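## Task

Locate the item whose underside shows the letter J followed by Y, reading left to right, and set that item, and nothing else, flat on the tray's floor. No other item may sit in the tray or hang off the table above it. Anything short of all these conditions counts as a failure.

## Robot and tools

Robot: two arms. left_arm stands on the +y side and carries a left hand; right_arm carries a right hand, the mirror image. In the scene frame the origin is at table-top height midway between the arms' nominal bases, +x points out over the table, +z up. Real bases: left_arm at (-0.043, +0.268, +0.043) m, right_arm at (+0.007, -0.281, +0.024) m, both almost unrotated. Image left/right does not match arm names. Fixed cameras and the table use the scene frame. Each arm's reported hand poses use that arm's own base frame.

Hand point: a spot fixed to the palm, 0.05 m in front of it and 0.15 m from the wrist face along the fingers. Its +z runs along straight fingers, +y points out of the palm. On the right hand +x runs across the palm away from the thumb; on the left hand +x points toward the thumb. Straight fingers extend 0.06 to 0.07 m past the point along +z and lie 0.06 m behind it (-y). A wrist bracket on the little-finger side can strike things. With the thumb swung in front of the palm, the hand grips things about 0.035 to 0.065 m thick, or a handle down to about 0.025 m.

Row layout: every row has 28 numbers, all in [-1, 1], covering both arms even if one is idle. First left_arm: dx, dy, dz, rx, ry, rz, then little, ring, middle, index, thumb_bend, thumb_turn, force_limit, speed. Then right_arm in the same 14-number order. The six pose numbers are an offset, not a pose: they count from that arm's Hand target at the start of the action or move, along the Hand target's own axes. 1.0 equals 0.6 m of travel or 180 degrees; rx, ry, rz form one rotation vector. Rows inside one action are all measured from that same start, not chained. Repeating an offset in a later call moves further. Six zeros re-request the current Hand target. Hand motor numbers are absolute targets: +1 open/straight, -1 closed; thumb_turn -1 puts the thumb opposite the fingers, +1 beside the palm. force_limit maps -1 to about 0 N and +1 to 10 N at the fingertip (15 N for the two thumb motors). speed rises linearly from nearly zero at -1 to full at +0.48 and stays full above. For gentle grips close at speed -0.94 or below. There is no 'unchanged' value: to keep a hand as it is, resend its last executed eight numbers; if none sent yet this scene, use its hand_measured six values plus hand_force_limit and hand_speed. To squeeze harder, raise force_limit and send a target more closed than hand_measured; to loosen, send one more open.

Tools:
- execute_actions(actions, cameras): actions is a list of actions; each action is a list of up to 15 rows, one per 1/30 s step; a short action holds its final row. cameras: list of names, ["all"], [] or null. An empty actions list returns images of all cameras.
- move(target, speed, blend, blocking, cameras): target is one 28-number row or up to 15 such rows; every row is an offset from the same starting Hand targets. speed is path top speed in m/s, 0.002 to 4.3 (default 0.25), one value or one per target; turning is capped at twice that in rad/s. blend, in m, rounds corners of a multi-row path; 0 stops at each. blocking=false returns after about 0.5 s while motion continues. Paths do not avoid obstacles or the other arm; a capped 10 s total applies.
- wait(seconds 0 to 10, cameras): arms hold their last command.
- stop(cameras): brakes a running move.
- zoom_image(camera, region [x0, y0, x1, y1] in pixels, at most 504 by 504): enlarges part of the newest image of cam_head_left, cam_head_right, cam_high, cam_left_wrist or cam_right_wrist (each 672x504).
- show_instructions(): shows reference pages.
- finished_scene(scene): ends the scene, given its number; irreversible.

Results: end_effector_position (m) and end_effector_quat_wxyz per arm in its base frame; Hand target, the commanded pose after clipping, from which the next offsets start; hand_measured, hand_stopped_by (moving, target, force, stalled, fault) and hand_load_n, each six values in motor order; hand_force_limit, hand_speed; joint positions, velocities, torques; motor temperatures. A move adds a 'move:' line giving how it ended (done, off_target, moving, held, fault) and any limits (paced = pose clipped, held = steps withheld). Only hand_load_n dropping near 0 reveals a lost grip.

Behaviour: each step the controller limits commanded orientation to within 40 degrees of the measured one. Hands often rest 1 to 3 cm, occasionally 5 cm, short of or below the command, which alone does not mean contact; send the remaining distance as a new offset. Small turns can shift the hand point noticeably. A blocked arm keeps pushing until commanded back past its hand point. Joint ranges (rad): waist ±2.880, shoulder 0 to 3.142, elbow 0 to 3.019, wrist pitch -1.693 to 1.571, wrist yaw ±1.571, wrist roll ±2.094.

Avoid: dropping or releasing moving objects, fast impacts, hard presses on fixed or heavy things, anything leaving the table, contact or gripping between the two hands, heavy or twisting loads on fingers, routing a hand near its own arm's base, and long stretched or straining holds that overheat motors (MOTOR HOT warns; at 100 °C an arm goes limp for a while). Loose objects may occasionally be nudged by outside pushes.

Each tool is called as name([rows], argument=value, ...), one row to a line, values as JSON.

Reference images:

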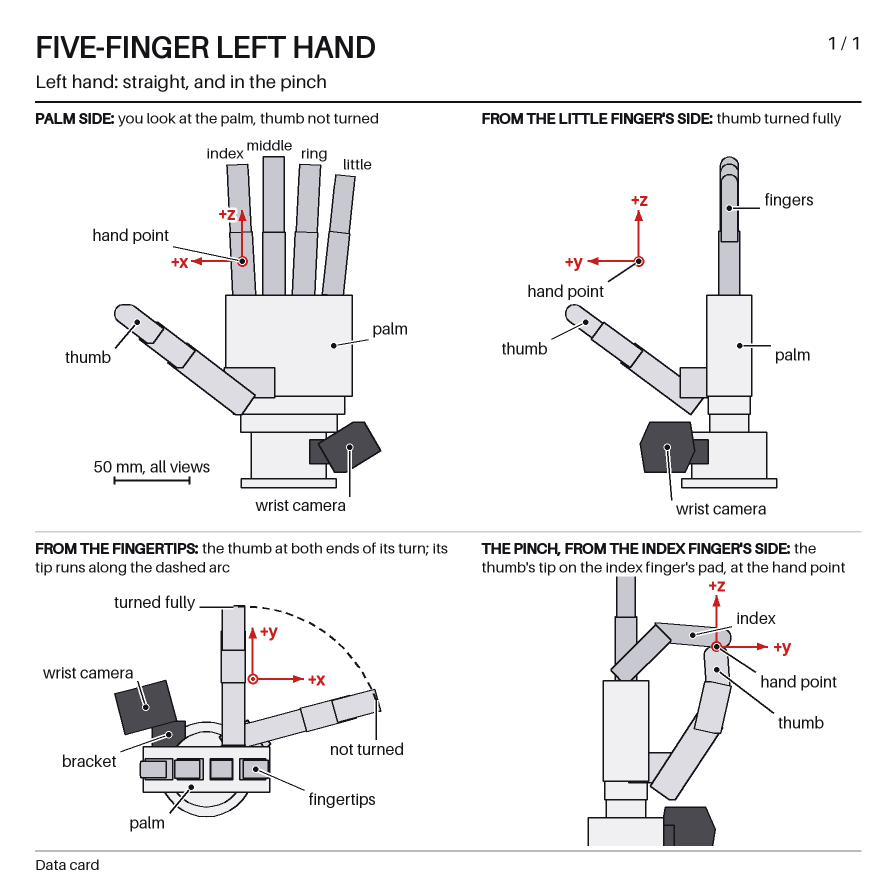

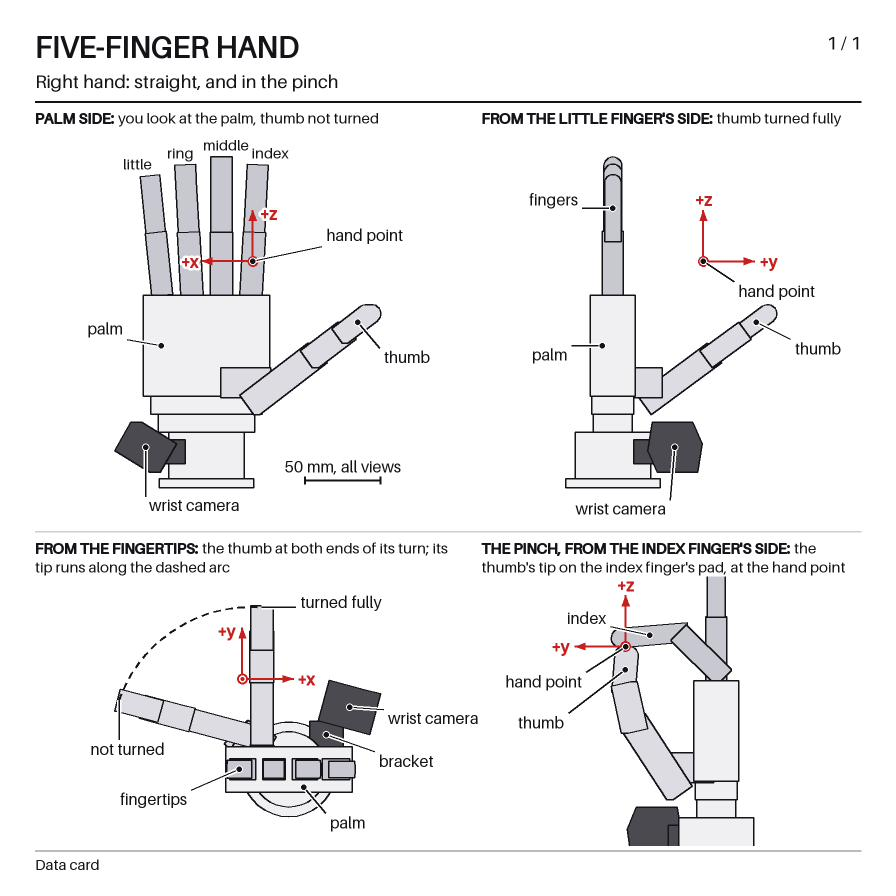

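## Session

execute_actions(actions=[])

Scene clock: 0.00 s.
left_arm: end_effector_position=(+0.4927, -0.0916, +0.1993) hand_measured=(+1.000, +1.000, +1.000, +1.000, +1.000, +1.000) hand_load_n=(+0.0, +0.0, +0.0, +0.0, +0.0, +0.0) hand_stopped_by=(target, target, target, target, target, target) hand_force_limit=0.00 hand_speed=-0.80 end_effector_quat_wxyz=(+0.043, -0.001, +0.997, +0.067) | right_arm: end_effector_position=(+0.7395, -0.2358, +0.1188) hand_measured=(+1.000, +1.000, +1.000, +1.000, +1.000, +1.000) hand_load_n=(+0.0, +0.0, +0.0, +0.0, +0.0, +0.0) hand_stopped_by=(target, target, target, target, target, target) hand_force_limit=0.00 hand_speed=-0.80 end_effector_quat_wxyz=(-0.131, -0.203, +0.689, -0.684)
Joint positions: left_arm=[-0.335 1.744 1.66 -1.45 -0.155 1.237] | right_arm=[-0.061 2.244 1.763 0.286 1.409 -0.282]
Joint velocities: within noise
Joint torques (N m): no reading
Motor temperatures (°C): left_arm=[33 31 31 26 27 26] | right_arm=[30 37 33 28 26 26]
Heat: left arm: hottest waist 33 °C; right arm: hottest shoulder 37 °C.
Hand target: left_arm +0.4981, -0.0935, +0.2002; +0.046, -0.001, +0.997, +0.066 | right_arm +0.7465, -0.2362, +0.1312; -0.120, -0.192, +0.690, -0.687

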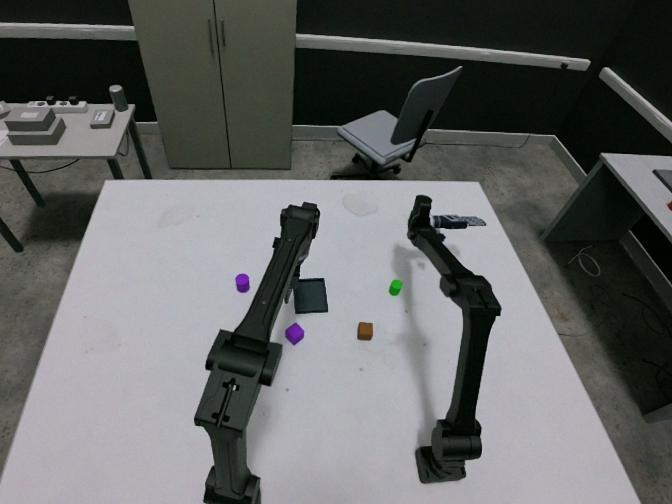

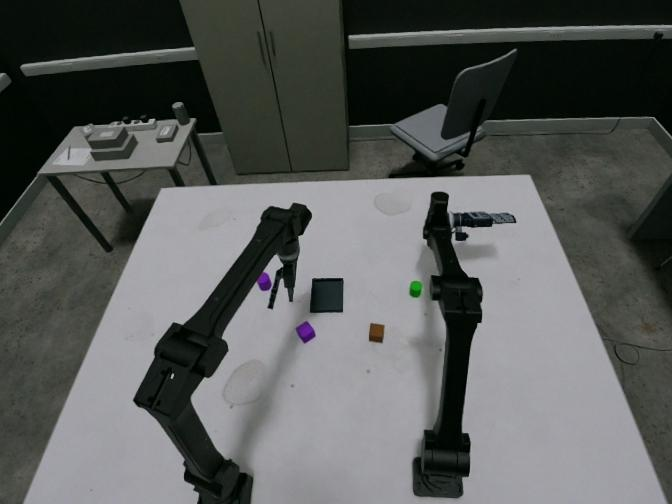

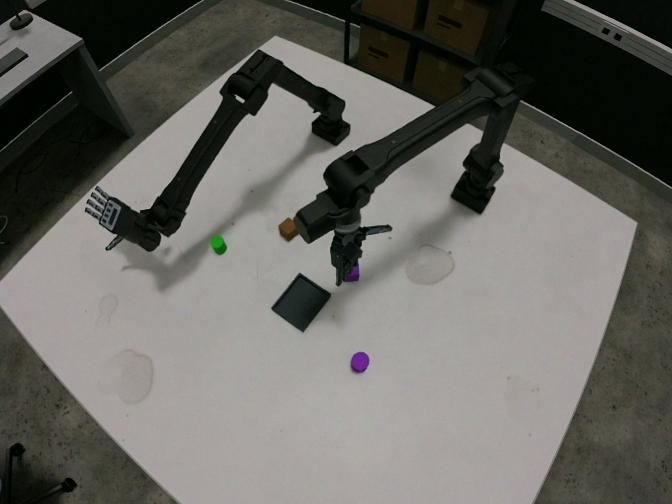

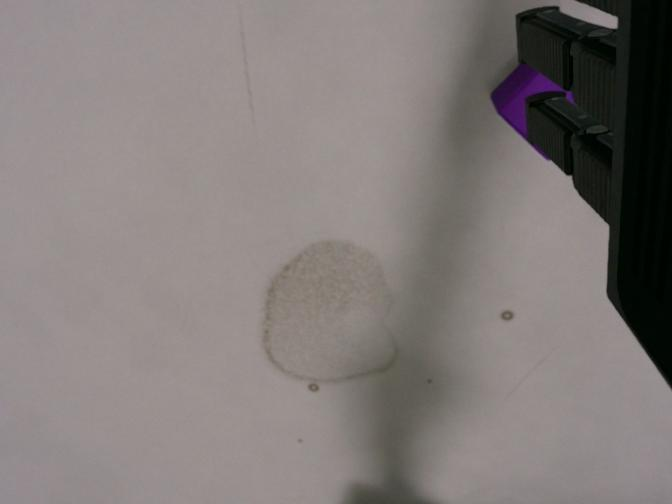

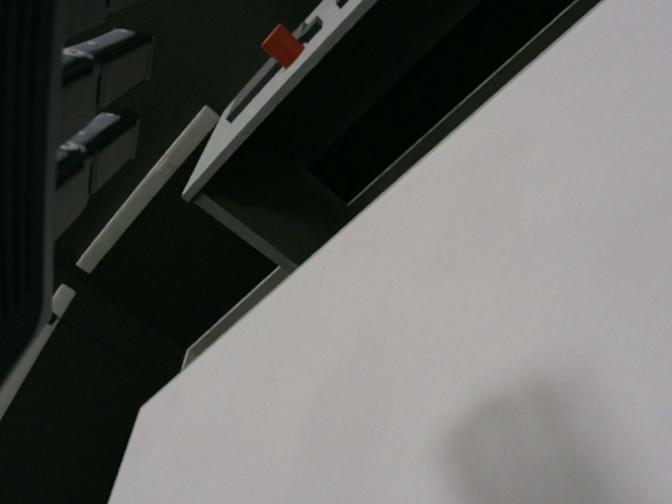

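zoom_image(camera="cam_head_right", region=[250, 260, 430, 360])

zoom_image(camera="cam_high", region=[270, 200, 390, 300])

Scaled by 2.800 from the camera's 672x504 image, which has a finer 960x720 frame.

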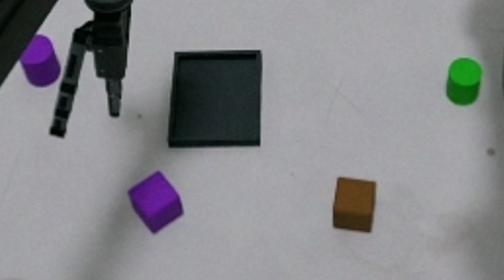

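Scaled by 4.200 from the camera's 672x504 image, which has a finer 960x720 frame.

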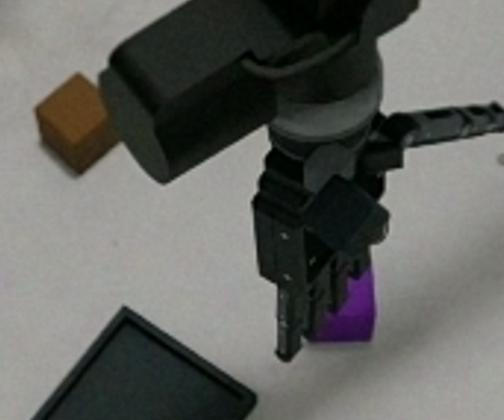

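move([
  [-0.1363,0.0469,-0.0487,0.1025,-0.0711,-0.2466,1,1,0.5,0.5,1,-1,0,0.2,0.3026,-0.0648,-0.3408,-0.0395,-0.2327,-0.0314,1,1,0.5,0.5,1,-1,0,0.2],
  [-0.2572,0.0719,0.0677,0.205,-0.1422,-0.4931,1,1,0.5,0.5,1,-1,0,0.2,0.447,0.1444,-0.716,-0.0789,-0.4653,-0.0627,1,1,0.5,0.5,1,-1,0,0.2],
], speed=0.35, blend=[0.05,0], cameras=["all"])

Scene clock: 14.10 s.
left_arm: end_effector_position=(+0.6553, -0.0499, +0.1832) hand_measured=(+1.000, +1.000, +0.500, +0.500, +1.000, -1.000) hand_load_n=(+0.5, +0.0, +0.0, +0.0, +0.0, +0.0) hand_stopped_by=(target, target, target, target, target, target) hand_force_limit=0.00 hand_speed=0.20 end_effector_quat_wxyz=(-0.269, +0.648, -0.659, +0.270) | right_arm: end_effector_position=(+0.4269, +0.1572, +0.1738) hand_measured=(+1.000, +1.000, +0.500, +0.500, +1.000, -1.000) hand_load_n=(+0.0, +0.0, +0.0, +0.0, +0.0, +0.5) hand_stopped_by=(target, target, target, target, target, target) hand_force_limit=0.00 hand_speed=0.20 end_effector_quat_wxyz=(-0.273, +0.652, -0.646, +0.287)
Joint positions: left_arm=[-0.032 1.696 1.482 -0.575 -0.015 -0.009] | right_arm=[0.381 1.157 0.892 -0.533 0.289 0.253]
Joint torques (N m): left_arm=[0.09 -18.55 7.86 2.96 -0.17 -0.12] | right_arm=[-0.03 -10.05 8.54 2.19 -0.1 0.18]
Heat: left arm: hottest elbow 34 °C; right arm: hottest shoulder 39 °C.
Hand target: left_arm +0.6552, -0.0461, +0.1800; -0.271, +0.653, -0.653, +0.271 | right_arm +0.4264, +0.1626, +0.1799; -0.287, +0.646, -0.646, +0.287
Off the commanded pose: left_arm 0.005 m, 1 deg | right_arm 0.008 m, 2 deg.
move: done

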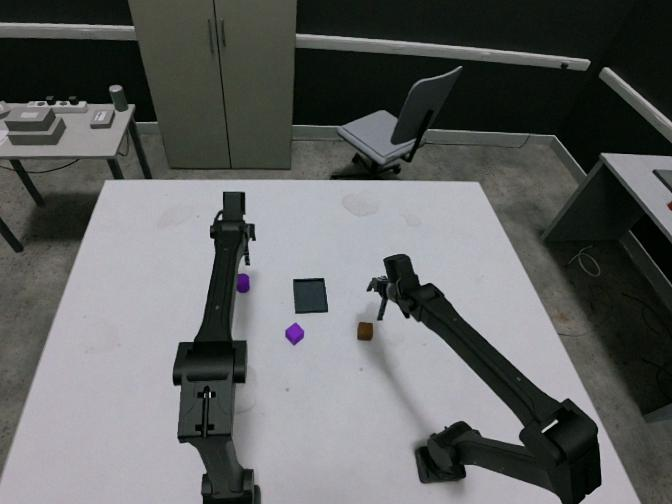

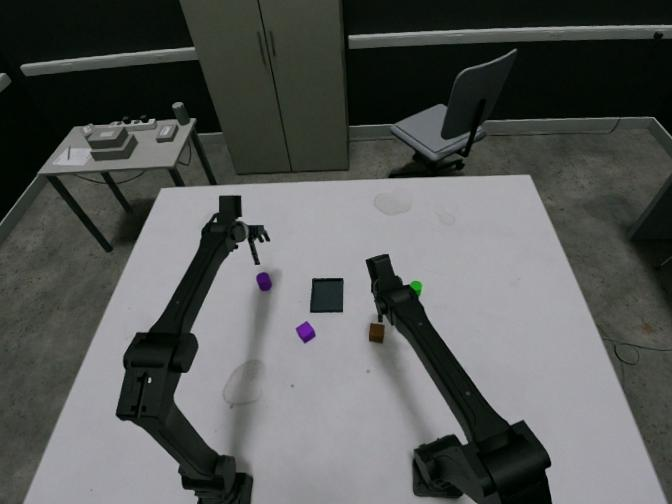

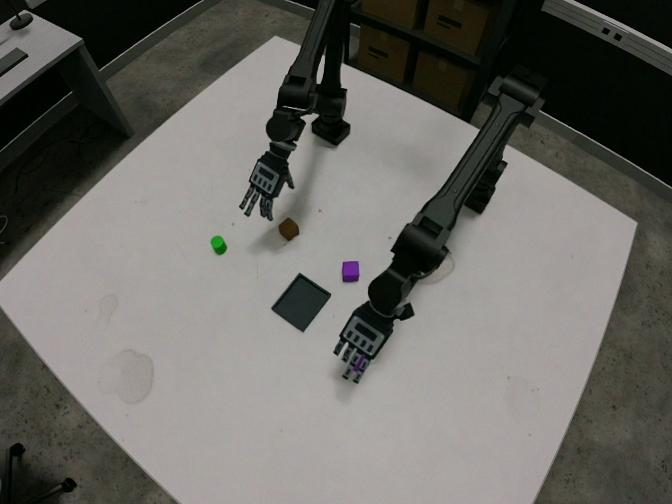

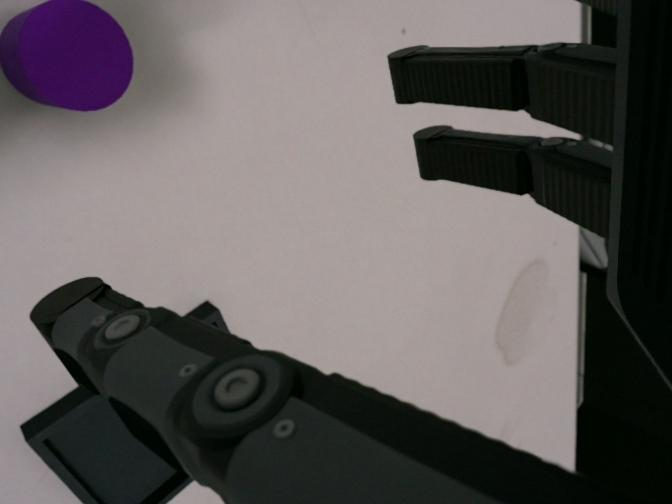

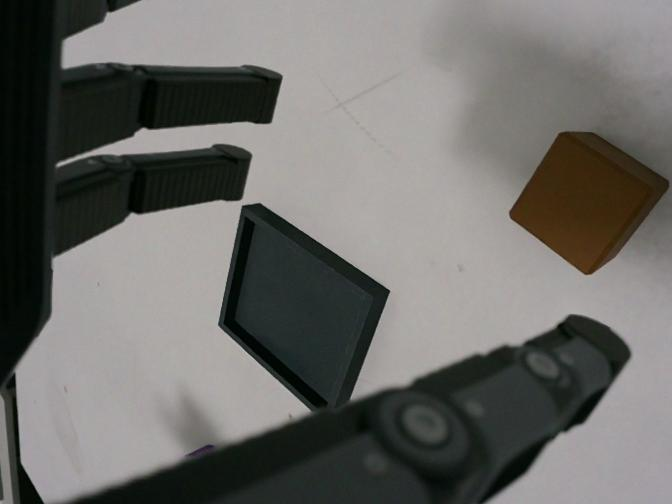

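move(target=[-0.041,0.1098,0.1918,0,0,0,1,1,0.5,0.5,1,-1,0,0.2,-0.0307,0.1311,0.1456,0,0.033,0.0297,1,1,0.5,0.5,1,-1,0,0.2], speed=0.2, cameras=["cam_left_wrist","cam_right_wrist"])

Scene clock: 24.73 s.
left_arm: end_effector_position=(+0.6857, -0.0264, +0.0575) hand_measured=(+1.000, +1.000, +0.500, +0.500, +1.000, -1.000) hand_load_n=(+0.0, +0.0, +0.0, +0.0, +0.0, +0.0) hand_stopped_by=(target, target, target, target, target, target) hand_force_limit=0.00 hand_speed=0.20 end_effector_quat_wxyz=(-0.268, +0.655, -0.652, +0.270) | right_arm: end_effector_position=(+0.4375, +0.1752, +0.0661) hand_measured=(+1.000, +1.000, +0.500, +0.500, +1.000, -1.000) hand_load_n=(+0.0, -0.5, +0.0, +0.0, +0.0, +0.0) hand_stopped_by=(target, target, target, target, target, target) hand_force_limit=0.00 hand_speed=0.20 end_effector_quat_wxyz=(+0.262, -0.602, +0.688, -0.308)
Joint positions: left_arm=[0.009 1.883 1.393 -0.3 0.009 0.001] | right_arm=[0.453 1.35 0.741 -0.225 0.43 0.417]
Joint torques (N m): left_arm=[0.09 -19.37 8.49 2.78 0.04 0.05] | right_arm=[0.15 -9.11 7.68 2.1 0.31 0.18]
Heat: left arm: hottest elbow 35 °C; right arm: hottest shoulder 39 °C.
Hand target: left_arm +0.6899, -0.0214, +0.0517; -0.270, +0.654, -0.653, +0.270 | right_arm +0.4384, +0.1811, +0.0629; +0.266, -0.600, +0.690, -0.307
Off the commanded pose: left_arm 0.008 m, 0 deg | right_arm 0.007 m, 1 deg.
move: done
Images, in order (width x height): cam_left_wrist 672x504, cam_right_wrist 672x504.

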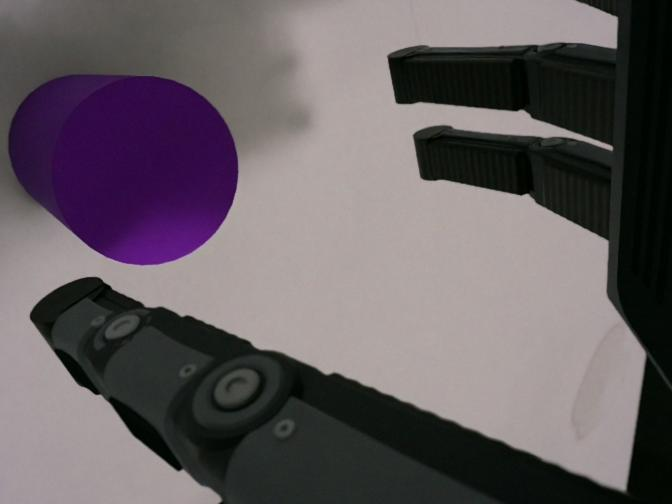

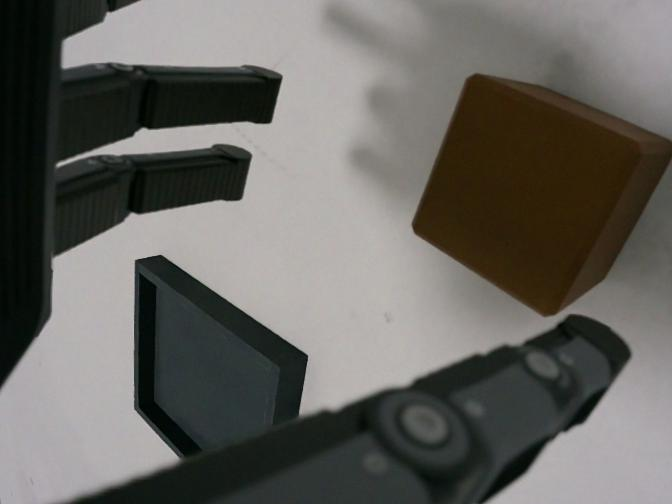

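move([
  [-0.017,0.0047,-0.0047,0,0,0,1,1,0.5,0.5,1,-1,0,0.2,0.0205,0.0037,-0.0041,0,0,0,1,1,0.5,0.5,1,-1,0,0.2],
  [-0.017,0.0672,0.0577,0,0,0,1,1,0.5,0.5,1,-1,0,0.2,0.0205,0.057,0.0438,0,0,0,1,1,0.5,0.5,1,-1,0,0.2],
], speed=0.1, cameras=["cam_left_wrist","cam_right_wrist"])

Scene clock: 32.97 s.
left_arm: end_effector_position=(+0.6873, -0.0166, +0.0125) hand_measured=(+1.000, +1.000, +0.500, +0.500, +1.000, -1.000) hand_load_n=(+0.0, +0.0, +0.0, +0.0, +0.0, +0.0) hand_stopped_by=(target, target, target, target, target, target) hand_force_limit=0.00 hand_speed=0.20 end_effector_quat_wxyz=(-0.272, +0.653, -0.651, +0.275) | right_arm: end_effector_position=(+0.4317, +0.1726, +0.0252) hand_measured=(+1.000, +1.000, +0.500, +0.500, +1.000, -1.000) hand_load_n=(-0.5, +0.0, +0.0, +0.0, +0.0, +0.0) hand_stopped_by=(target, target, target, target, target, target) hand_force_limit=0.00 hand_speed=0.20 end_effector_quat_wxyz=(+0.268, -0.600, +0.688, -0.307)
Joint positions: left_arm=[0.026 1.942 1.343 -0.176 0.021 0.014] | right_arm=[0.45 1.416 0.663 -0.07 0.424 0.417]
Joint torques (N m): left_arm=[0.15 -18.49 7.24 2.96 0.04 0.03] | right_arm=[-1.55 -9.23 6.78 2.11 -0.03 -0.03]
Heat: left arm: hottest elbow 35 °C; right arm: hottest shoulder 39 °C.
Hand target: left_arm +0.6859, -0.0114, -0.0010; -0.271, +0.653, -0.653, +0.271 | right_arm +0.4334, +0.1694, +0.0199; +0.266, -0.600, +0.690, -0.307
Off the commanded pose: left_arm 0.015 m, 1 deg | right_arm 0.006 m, 0 deg.
move: off_target (left_arm)
Images, in order (width x height): cam_left_wrist 672x504, cam_right_wrist 672x504.

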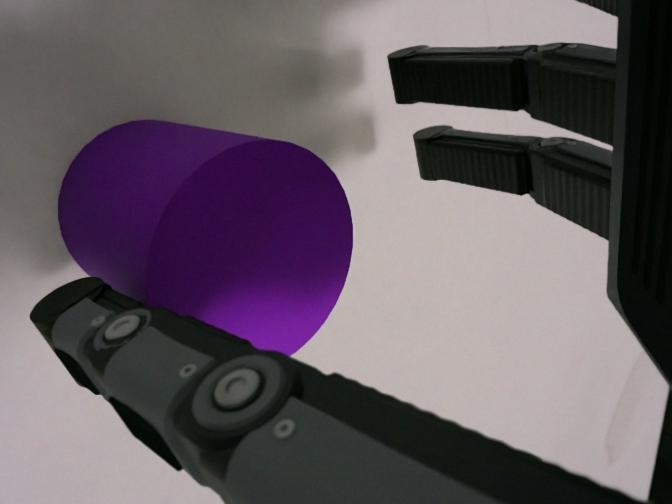

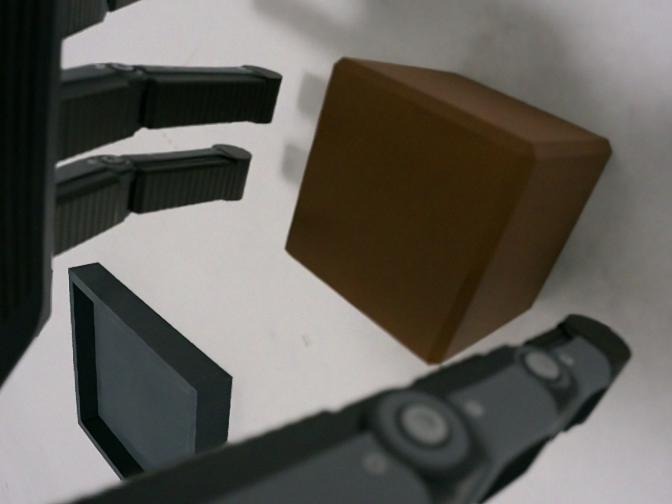

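move([
  [0,0,0,0,0,0,1,1,-0.4,-0.4,1,-1,0,-0.85,0.0308,0,0,0,0,0,1,1,0.5,0.5,1,-1,0,0.2],
  [0,0,0,0,0,0,1,1,-0.4,-0.4,1,-1,0,-0.85,0.0308,0,0,0,0,0,1,1,0.45,0.45,1,-1,0,0.2],
], speed=0.06, cameras=["cam_left_wrist","cam_right_wrist"])

Scene clock: 39.73 s.
left_arm: end_effector_position=(+0.6873, -0.0165, +0.0125) hand_measured=(+1.000, +1.000, -0.138, -0.206, +1.000, -1.000) hand_load_n=(+0.0, +0.5, +2.0, +9.0, +1.5, +0.0) hand_stopped_by=(target, target, force, force, target, target) hand_force_limit=0.00 hand_speed=-0.85 end_effector_quat_wxyz=(-0.272, +0.653, -0.651, +0.275) | right_arm: end_effector_position=(+0.4283, +0.1549, +0.0157) hand_measured=(+1.000, +1.000, +0.450, +0.450, +1.000, -1.000) hand_load_n=(+0.0, +0.0, +0.0, +0.0, +0.0, +0.0) hand_stopped_by=(target, target, target, target, target, target) hand_force_limit=0.00 hand_speed=0.20 end_effector_quat_wxyz=(+0.260, -0.601, +0.693, -0.302)
Joint positions: left_arm=[0.026 1.942 1.343 -0.176 0.021 0.014] | right_arm=[0.407 1.416 0.638 -0.052 0.394 0.394]
Joint torques (N m): left_arm=[0.15 -18.9 7.32 2.96 0.04 0.03] | right_arm=[-1.61 -11.22 6.48 2.1 -0.02 -0.15]
Heat: left arm: hottest elbow 35 °C; right arm: hottest shoulder 39 °C.
Hand target: left_arm +0.6859, -0.0114, -0.0010; -0.271, +0.653, -0.653, +0.271 | right_arm +0.4308, +0.1510, +0.0199; +0.266, -0.599, +0.690, -0.307
Off the commanded pose: left_arm 0.014 m, 1 deg | right_arm 0.006 m, 1 deg.
move: off_target (left_arm)
Images, in order (width x height): cam_left_wrist 672x504, cam_right_wrist 672x504.

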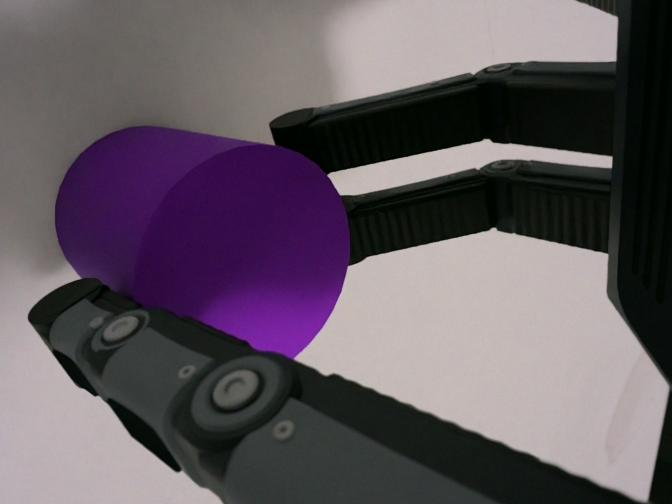

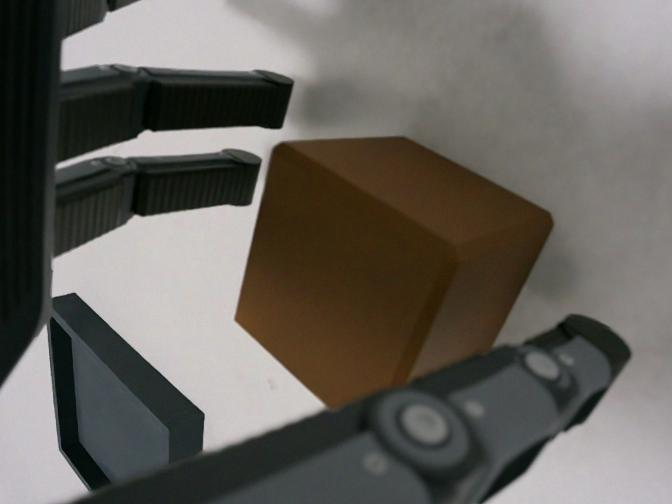

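move([
  [0,-0.1473,-0.2086,0,0,0,1,1,-0.4,-0.4,1,-1,0,-0.85,0,-0.0149,-0.0134,0.008,0,0,1,1,0.45,0.45,1,-1,0,0.2],
  [-0.01,-0.324,-0.621,0.3056,0,0,1,1,-0.4,-0.4,1,-1,0,-0.85,0,-0.0149,-0.0134,0.008,0,0,1,1,0.45,0.45,1,-1,0,0.2],
  [-0.0183,-0.489,-0.9745,0.6111,0,0,1,1,-0.4,-0.4,1,-1,0,-0.85,0,-0.0149,-0.0134,0.008,0,0,1,1,0.45,0.45,1,-1,0,0.2],
], speed=[0.2,0.3,0.3], blend=[0.03,0.05,0], cameras=["cam_high","cam_right_wrist"])

zoom_image(camera="cam_high", region=[440, 60, 580, 200])

Scene clock: 48.27 s.
left_arm: end_effector_position=(+0.4808, -0.0047, +0.5966) hand_measured=(+1.000, +1.000, -0.138, -0.206, +1.000, -1.000) hand_load_n=(+0.0, +0.0, +2.0, +9.0, +1.5, +0.0) hand_stopped_by=(target, target, force, force, target, target) hand_force_limit=0.00 hand_speed=-0.85 end_effector_quat_wxyz=(+0.686, -0.169, +0.171, -0.687) | right_arm: end_effector_position=(+0.4313, +0.1547, +0.0277) hand_measured=(+1.000, +1.000, +0.450, +0.450, +1.000, -1.000) hand_load_n=(+0.0, +0.0, +0.0, +0.0, -0.5, +0.0) hand_stopped_by=(target, target, target, target, target, target) hand_force_limit=0.00 hand_speed=0.20 end_effector_quat_wxyz=(+0.270, -0.596, +0.690, -0.309)
Joint positions: left_arm=[0.081 1.18 0.863 1.404 0.041 -0.072] | right_arm=[0.407 1.389 0.638 -0.052 0.4 0.389]
Joint torques (N m): left_arm=[0.32 -7 11.67 1.87 -0.21 -0.18] | right_arm=[-1.08 -11.46 6.38 1.88 0.28 -0.15]
Heat: left arm: hottest shoulder 35 °C; right arm: hottest shoulder 39 °C.
Hand target: left_arm +0.4799, -0.0001, +0.6198; +0.690, -0.153, +0.153, -0.690 | right_arm +0.4308, +0.1510, +0.0319; +0.274, -0.596, +0.686, -0.315
Off the commanded pose: left_arm 0.024 m, 3 deg | right_arm 0.006 m, 1 deg.
move: off_target (left_arm)
Images, in order (width x height): cam_high 672x504, cam_right_wrist 672x504.

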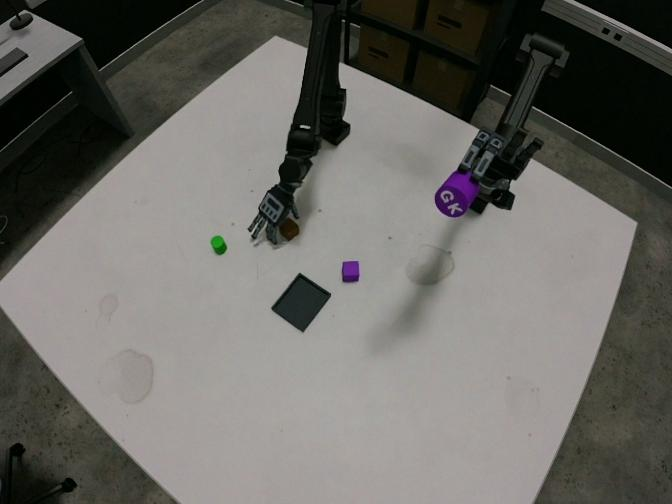

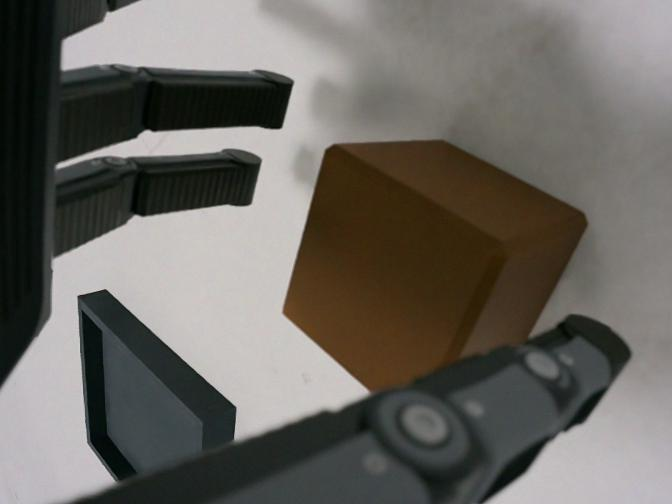

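Scaled by 3.600 from the camera's 672x504 image, which has a finer 960x720 frame.

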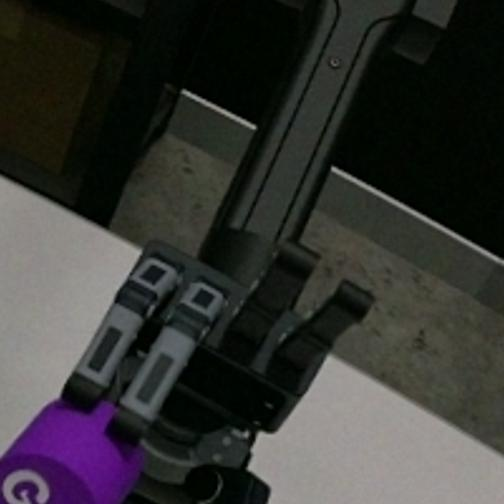

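move([
  [-0.0333,0.2657,-0.3726,-0.3056,0,0,1,1,-0.4,-0.4,1,-1,0,-0.85,0,0,0,0,0,0,1,1,-0.4,-0.4,1,-1,0,-0.82],
  [-0.0667,0.5153,-0.7895,-0.6111,0,0,1,1,-0.4,-0.4,1,-1,0,-0.85,0,0,0,0,0,0,1,1,-0.4,-0.4,1,-1,0,-0.82],
], speed=0.35, blend=[0.05,0], cameras=["cam_left_wrist","cam_right_wrist"])

Scene clock: 55.07 s.
left_arm: end_effector_position=(+0.5434, +0.0368, +0.0484) hand_measured=(+1.000, +1.000, -0.138, -0.206, +1.000, -1.000) hand_load_n=(+0.0, -0.5, +2.5, +9.0, +1.5, +0.0) hand_stopped_by=(target, target, force, force, target, target) hand_force_limit=0.00 hand_speed=-0.85 end_effector_quat_wxyz=(-0.261, +0.660, -0.652, +0.267) | right_arm: end_effector_position=(+0.4307, +0.1543, +0.0273) hand_measured=(+1.000, +1.000, -0.164, -0.180, +1.000, -1.000) hand_load_n=(+0.0, +0.0, +5.0, +7.5, +2.5, -4.0) hand_stopped_by=(target, target, force, force, target, target) hand_force_limit=0.00 hand_speed=-0.82 end_effector_quat_wxyz=(+0.270, -0.597, +0.690, -0.309)
Joint positions: left_arm=[0.153 1.59 0.963 -0.184 0.11 0.097] | right_arm=[0.407 1.388 0.636 -0.052 0.4 0.388]
Joint torques (N m): left_arm=[-0.5 -13.68 10.82 1.77 -0.1 0.07] | right_arm=[-1.08 -11.34 6.46 1.87 0.27 -0.14]
Motor temperatures (°C): left_arm=[32 34 37 26 27 26] | right_arm=[29 39 37 28 26 26]
Heat: left arm: hottest elbow 37 °C; right arm: hottest shoulder 39 °C.
Hand target: left_arm +0.5598, +0.0398, +0.0598; -0.270, +0.654, -0.653, +0.271 | right_arm +0.4308, +0.1510, +0.0318; +0.274, -0.596, +0.686, -0.315
Off the commanded pose: left_arm 0.020 m, 1 deg | right_arm 0.006 m, 1 deg.
move: off_target (left_arm); blend cut to 0 m at target 1
Images, in order (width x height): cam_left_wrist 672x504, cam_right_wrist 672x504.

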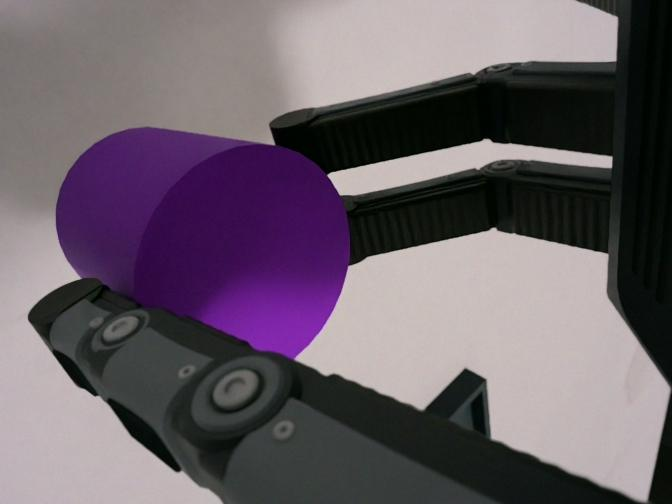

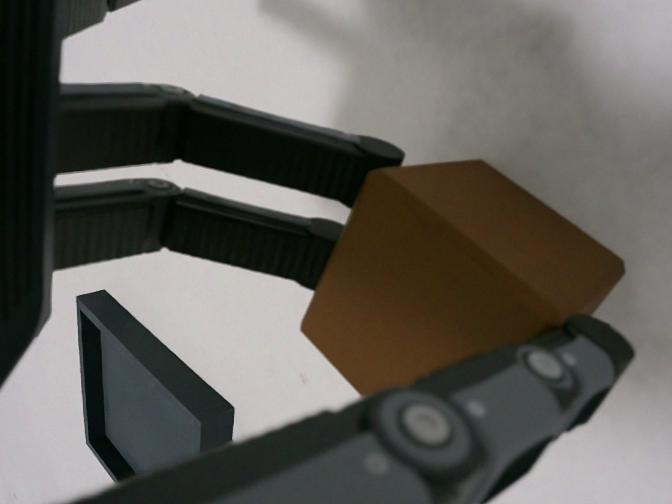

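move([
  [0,0.0589,0.0589,0,0,0,1,1,-0.4,-0.4,1,-1,0,-0.85,0,-0.1521,-0.1299,0,0,0,1,1,-0.4,-0.4,1,-1,0,-0.82],
  [0,0.066,0.066,0,0,0,1,1,-0.4,-0.4,1,-1,0,-0.85,0.0444,-0.4767,-0.3348,0.267,-0.1399,0.0259,1,1,-0.4,-0.4,1,-1,0,-0.82],
  [0,0.066,0.066,0,0,0,1,1,-0.4,-0.4,1,-1,0,-0.85,0.0751,-0.7693,-0.5568,0.5339,-0.2797,0.0518,1,1,-0.4,-0.4,1,-1,0,-0.82],
], speed=[0.15,0.3,0.3], blend=[0.0,0.05,0], cameras=["cam_left_wrist","cam_high"])

zoom_image(camera="cam_high", region=[140, 20, 300, 180])

Scene clock: 65.13 s.
left_arm: end_effector_position=(+0.5637, +0.0399, +0.0177) hand_measured=(+1.000, +1.000, -0.138, -0.206, +1.000, -1.000) hand_load_n=(+0.0, +0.0, +2.5, +9.0, +1.5, +0.0) hand_stopped_by=(target, target, force, force, target, target) hand_force_limit=0.00 hand_speed=-0.85 end_effector_quat_wxyz=(-0.274, +0.654, -0.648, +0.277) | right_arm: end_effector_position=(+0.4699, +0.1040, +0.5734) hand_measured=(+1.000, +1.000, -0.164, -0.180, +1.000, -1.000) hand_load_n=(+0.0, +0.0, +5.0, +7.0, +2.5, -4.0) hand_stopped_by=(target, target, force, force, target, target) hand_force_limit=0.00 hand_speed=-0.82 end_effector_quat_wxyz=(+0.862, -0.237, +0.133, -0.429)
Joint positions: left_arm=[0.153 1.681 0.963 -0.057 0.11 0.098] | right_arm=[-0.024 1.272 0.896 1.486 -0.309 0.598]
Joint torques (N m): left_arm=[-0.44 -13.68 6.37 3 -0.09 0.03] | right_arm=[-1.38 -8 12.42 1.21 0.32 0.2]
Heat: left arm: hottest elbow 37 °C; right arm: hottest shoulder 39 °C.
Hand target: left_arm +0.5598, +0.0398, +0.0038; -0.271, +0.653, -0.653, +0.271 | right_arm +0.4711, +0.1003, +0.5998; +0.867, -0.221, +0.111, -0.432
Off the commanded pose: left_arm 0.014 m, 1 deg | right_arm 0.027 m, 3 deg.
move: off_target (left_arm, right_arm)
Images, in order (width x height): cam_high 672x504, cam_left_wrist 672x504.

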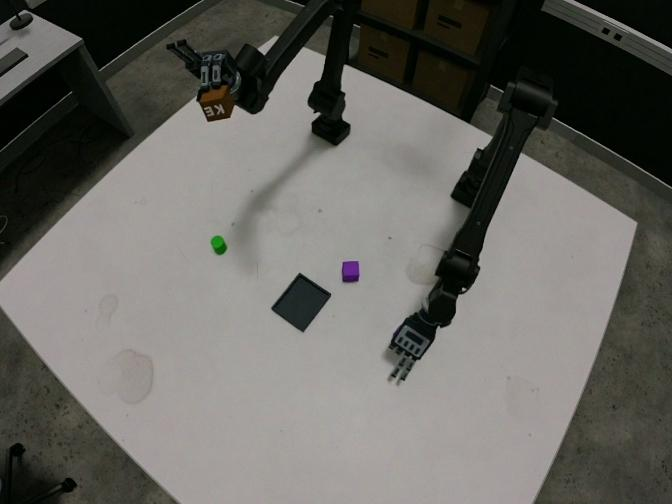

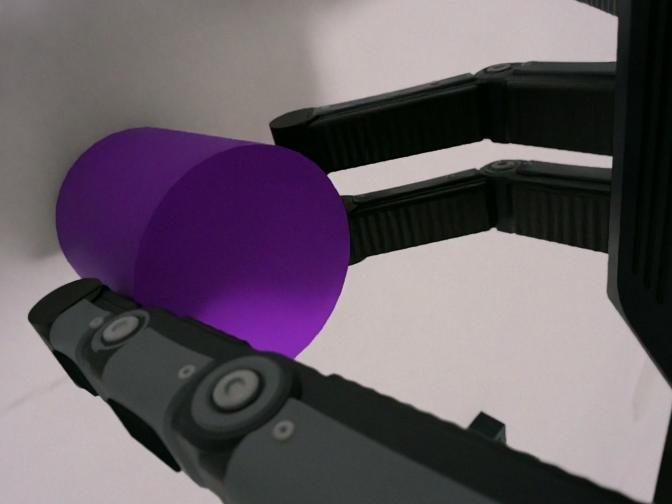

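Scaled by 3.150 from the camera's 672x504 image, which has a finer 960x720 frame.

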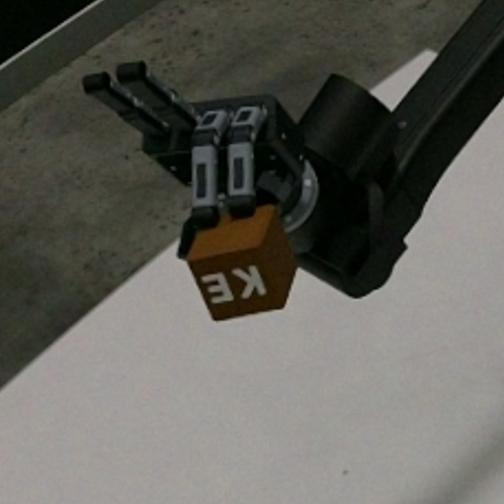

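move([
  [0,0.0141,0.0141,0,0,0,1,1,-0.4,-0.4,1,-1,0,-0.85,-0.0205,0.1752,-0.3792,-0.267,0.1399,-0.0259,1,1,-0.4,-0.4,1,-1,0,-0.82],
  [0,0.0141,0.0141,0,0,0,1,1,-0.4,-0.4,1,-1,0,-0.85,-0.0367,0.347,-0.7983,-0.5339,0.2797,-0.0518,1,1,-0.4,-0.4,1,-1,0,-0.82],
], speed=0.35, blend=[0.04,0], cameras=["cam_left_wrist","cam_right_wrist","cam_high"])

Scene clock: 75.13 s.
left_arm: end_effector_position=(+0.5658, +0.0403, +0.0098) hand_measured=(+1.000, +1.000, -0.138, -0.206, +1.000, -1.000) hand_load_n=(+0.0, +0.0, +2.0, +9.0, +1.5, +0.0) hand_stopped_by=(target, target, force, force, target, target) hand_force_limit=0.00 hand_speed=-0.85 end_effector_quat_wxyz=(-0.277, +0.653, -0.647, +0.279) | right_arm: end_effector_position=(+0.3959, +0.0800, +0.0549) hand_measured=(+1.000, +1.000, -0.164, -0.180, +1.000, -1.000) hand_load_n=(+0.0, +0.0, +5.5, +7.0, +2.0, -4.0) hand_stopped_by=(target, target, force, force, target, target) hand_force_limit=0.00 hand_speed=-0.82 end_effector_quat_wxyz=(+0.252, -0.607, +0.688, -0.307)
Joint positions: left_arm=[0.153 1.699 0.955 -0.023 0.11 0.098] | right_arm=[0.229 1.171 0.555 -0.177 0.28 0.238]
Joint torques (N m): left_arm=[-0.44 -13.22 6.11 2.95 -0.09 0.03] | right_arm=[0.15 -6.77 12.05 1.25 0.21 0.19]
Heat: left arm: hottest elbow 37 °C; right arm: hottest elbow 40 °C.
Hand target: left_arm +0.5598, +0.0397, -0.0083; -0.270, +0.653, -0.653, +0.271 | right_arm +0.4202, +0.0902, +0.0796; +0.274, -0.596, +0.686, -0.315
Off the commanded pose: left_arm 0.019 m, 1 deg | right_arm 0.036 m, 3 deg.
move: off_target (left_arm, right_arm)
Images, in order (width x height): cam_high 672x504, cam_left_wrist 672x504, cam_right_wrist 672x504.

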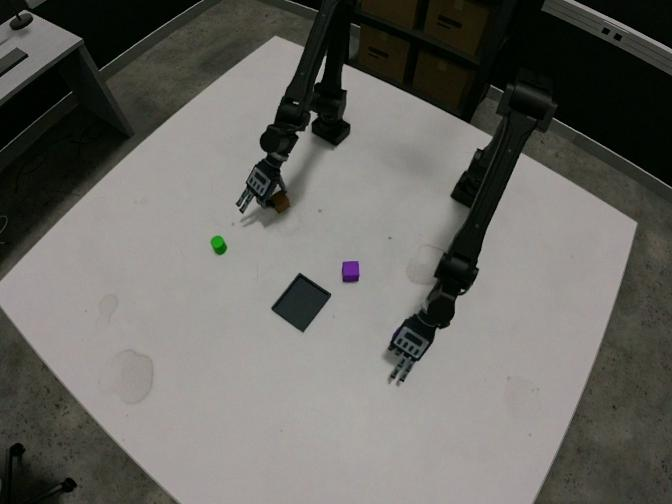

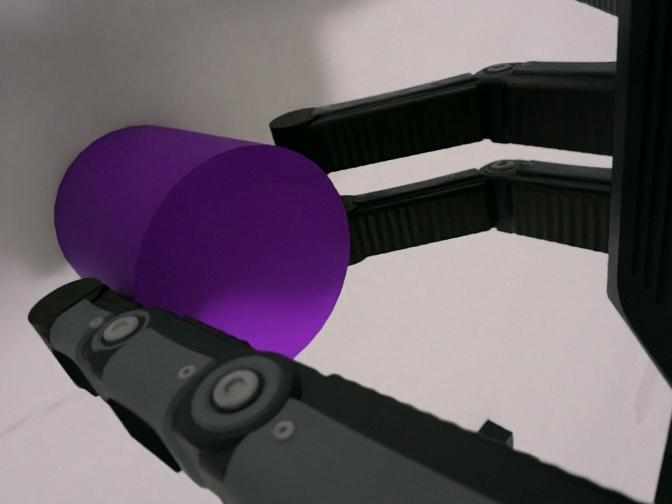

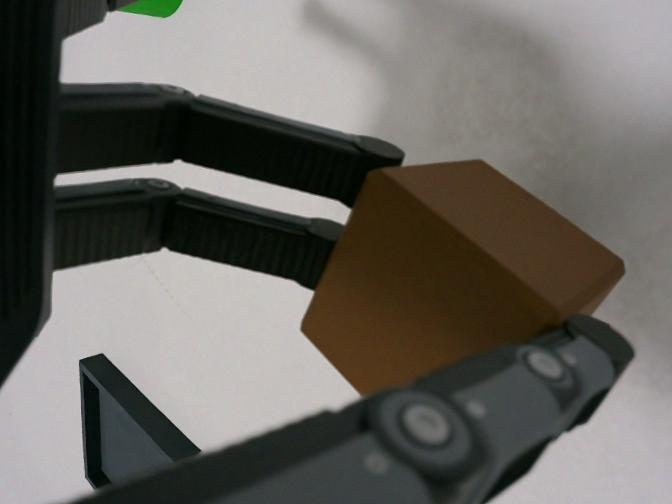

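move([
  [0,0,0,0,0,0,1,1,0.3,0.3,1,-1,0,-0.7,0,0.038,0.0325,0,0,0,1,1,-0.4,-0.4,1,-1,0,-0.82],
  [0,0.0177,-0.0648,0,0,0,1,1,0.3,0.3,1,-1,0,-0.7,0,0.057,0.0487,0,0,0,1,1,-0.4,-0.4,1,-1,0,-0.82],
  [0.3837,-0.0996,-0.2964,0,0.1925,0.1925,1,1,0.5,0.5,1,-1,0,0.2,0,0.057,0.0487,0,0,0,1,1,-0.4,-0.4,1,-1,0,-0.82],
], speed=[0.06,0.12,0.3], blend=[0.0,0.015,0], cameras=["cam_left_wrist","cam_right_wrist","cam_high"])

Scene clock: 84.03 s.
left_arm: end_effector_position=(+0.4622, -0.1850, +0.1457) hand_measured=(+1.000, +1.000, +0.500, +0.500, +1.000, -1.000) hand_load_n=(+0.0, +0.0, +0.0, +0.0, +0.0, +0.0) hand_stopped_by=(target, target, target, target, target, target) hand_force_limit=0.00 hand_speed=0.20 end_effector_quat_wxyz=(+0.125, -0.334, +0.865, -0.353) | right_arm: end_effector_position=(+0.4204, +0.0857, +0.0393) hand_measured=(+1.000, +1.000, -0.164, -0.180, +1.000, -1.000) hand_load_n=(+0.0, +0.0, +5.0, +7.5, +2.0, -4.0) hand_stopped_by=(target, target, force, force, target, target) hand_force_limit=0.00 hand_speed=-0.82 end_effector_quat_wxyz=(+0.271, -0.598, +0.684, -0.318)
Joint positions: left_arm=[-0.216 1.421 1.075 -0.568 0.431 0.469] | right_arm=[0.229 1.27 0.555 -0.03 0.281 0.239]
Joint torques (N m): left_arm=[-0.67 -11.58 12.15 1.54 0.29 0.03] | right_arm=[0.15 -7 6.94 2.3 0.2 0.18]
Heat: left arm: hottest elbow 37 °C; right arm: hottest elbow 40 °C.
Hand target: left_arm +0.4766, -0.1905, +0.1600; +0.134, -0.324, +0.865, -0.359 | right_arm +0.4201, +0.0903, +0.0347; +0.274, -0.596, +0.686, -0.315
Off the commanded pose: left_arm 0.021 m, 2 deg | right_arm 0.007 m, 0 deg.
move: off_target (left_arm); target 3's new numbers were sent with left_arm's hand 0.021 m and 2 deg from that target
Images, in order (width x height): cam_high 672x504, cam_left_wrist 672x504, cam_right_wrist 672x504.

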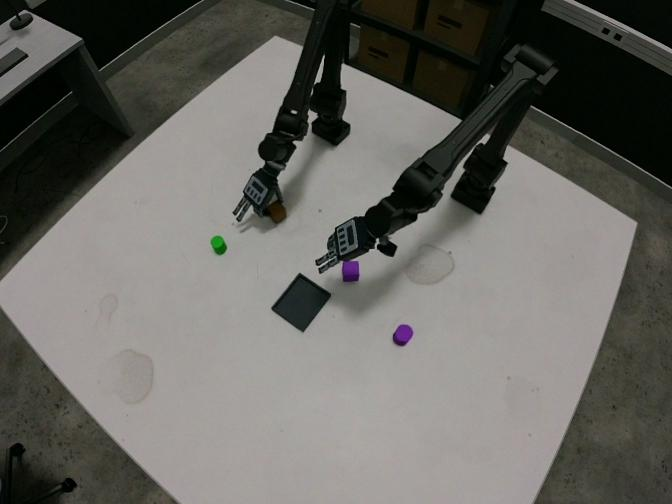

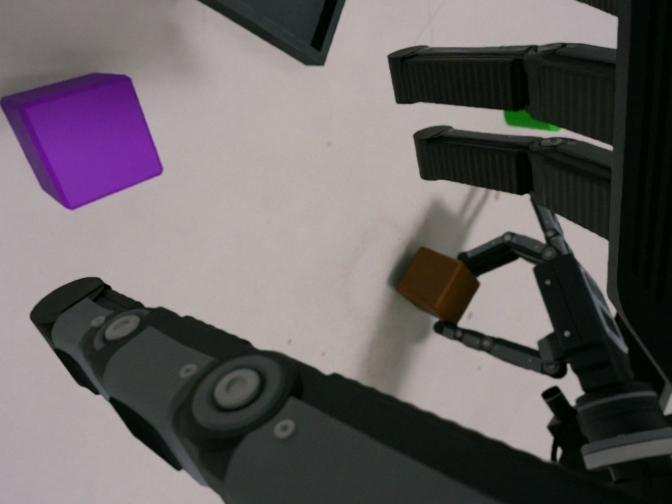

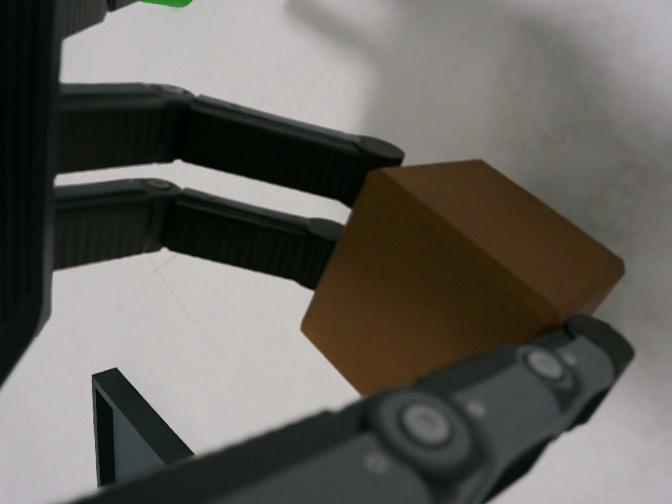

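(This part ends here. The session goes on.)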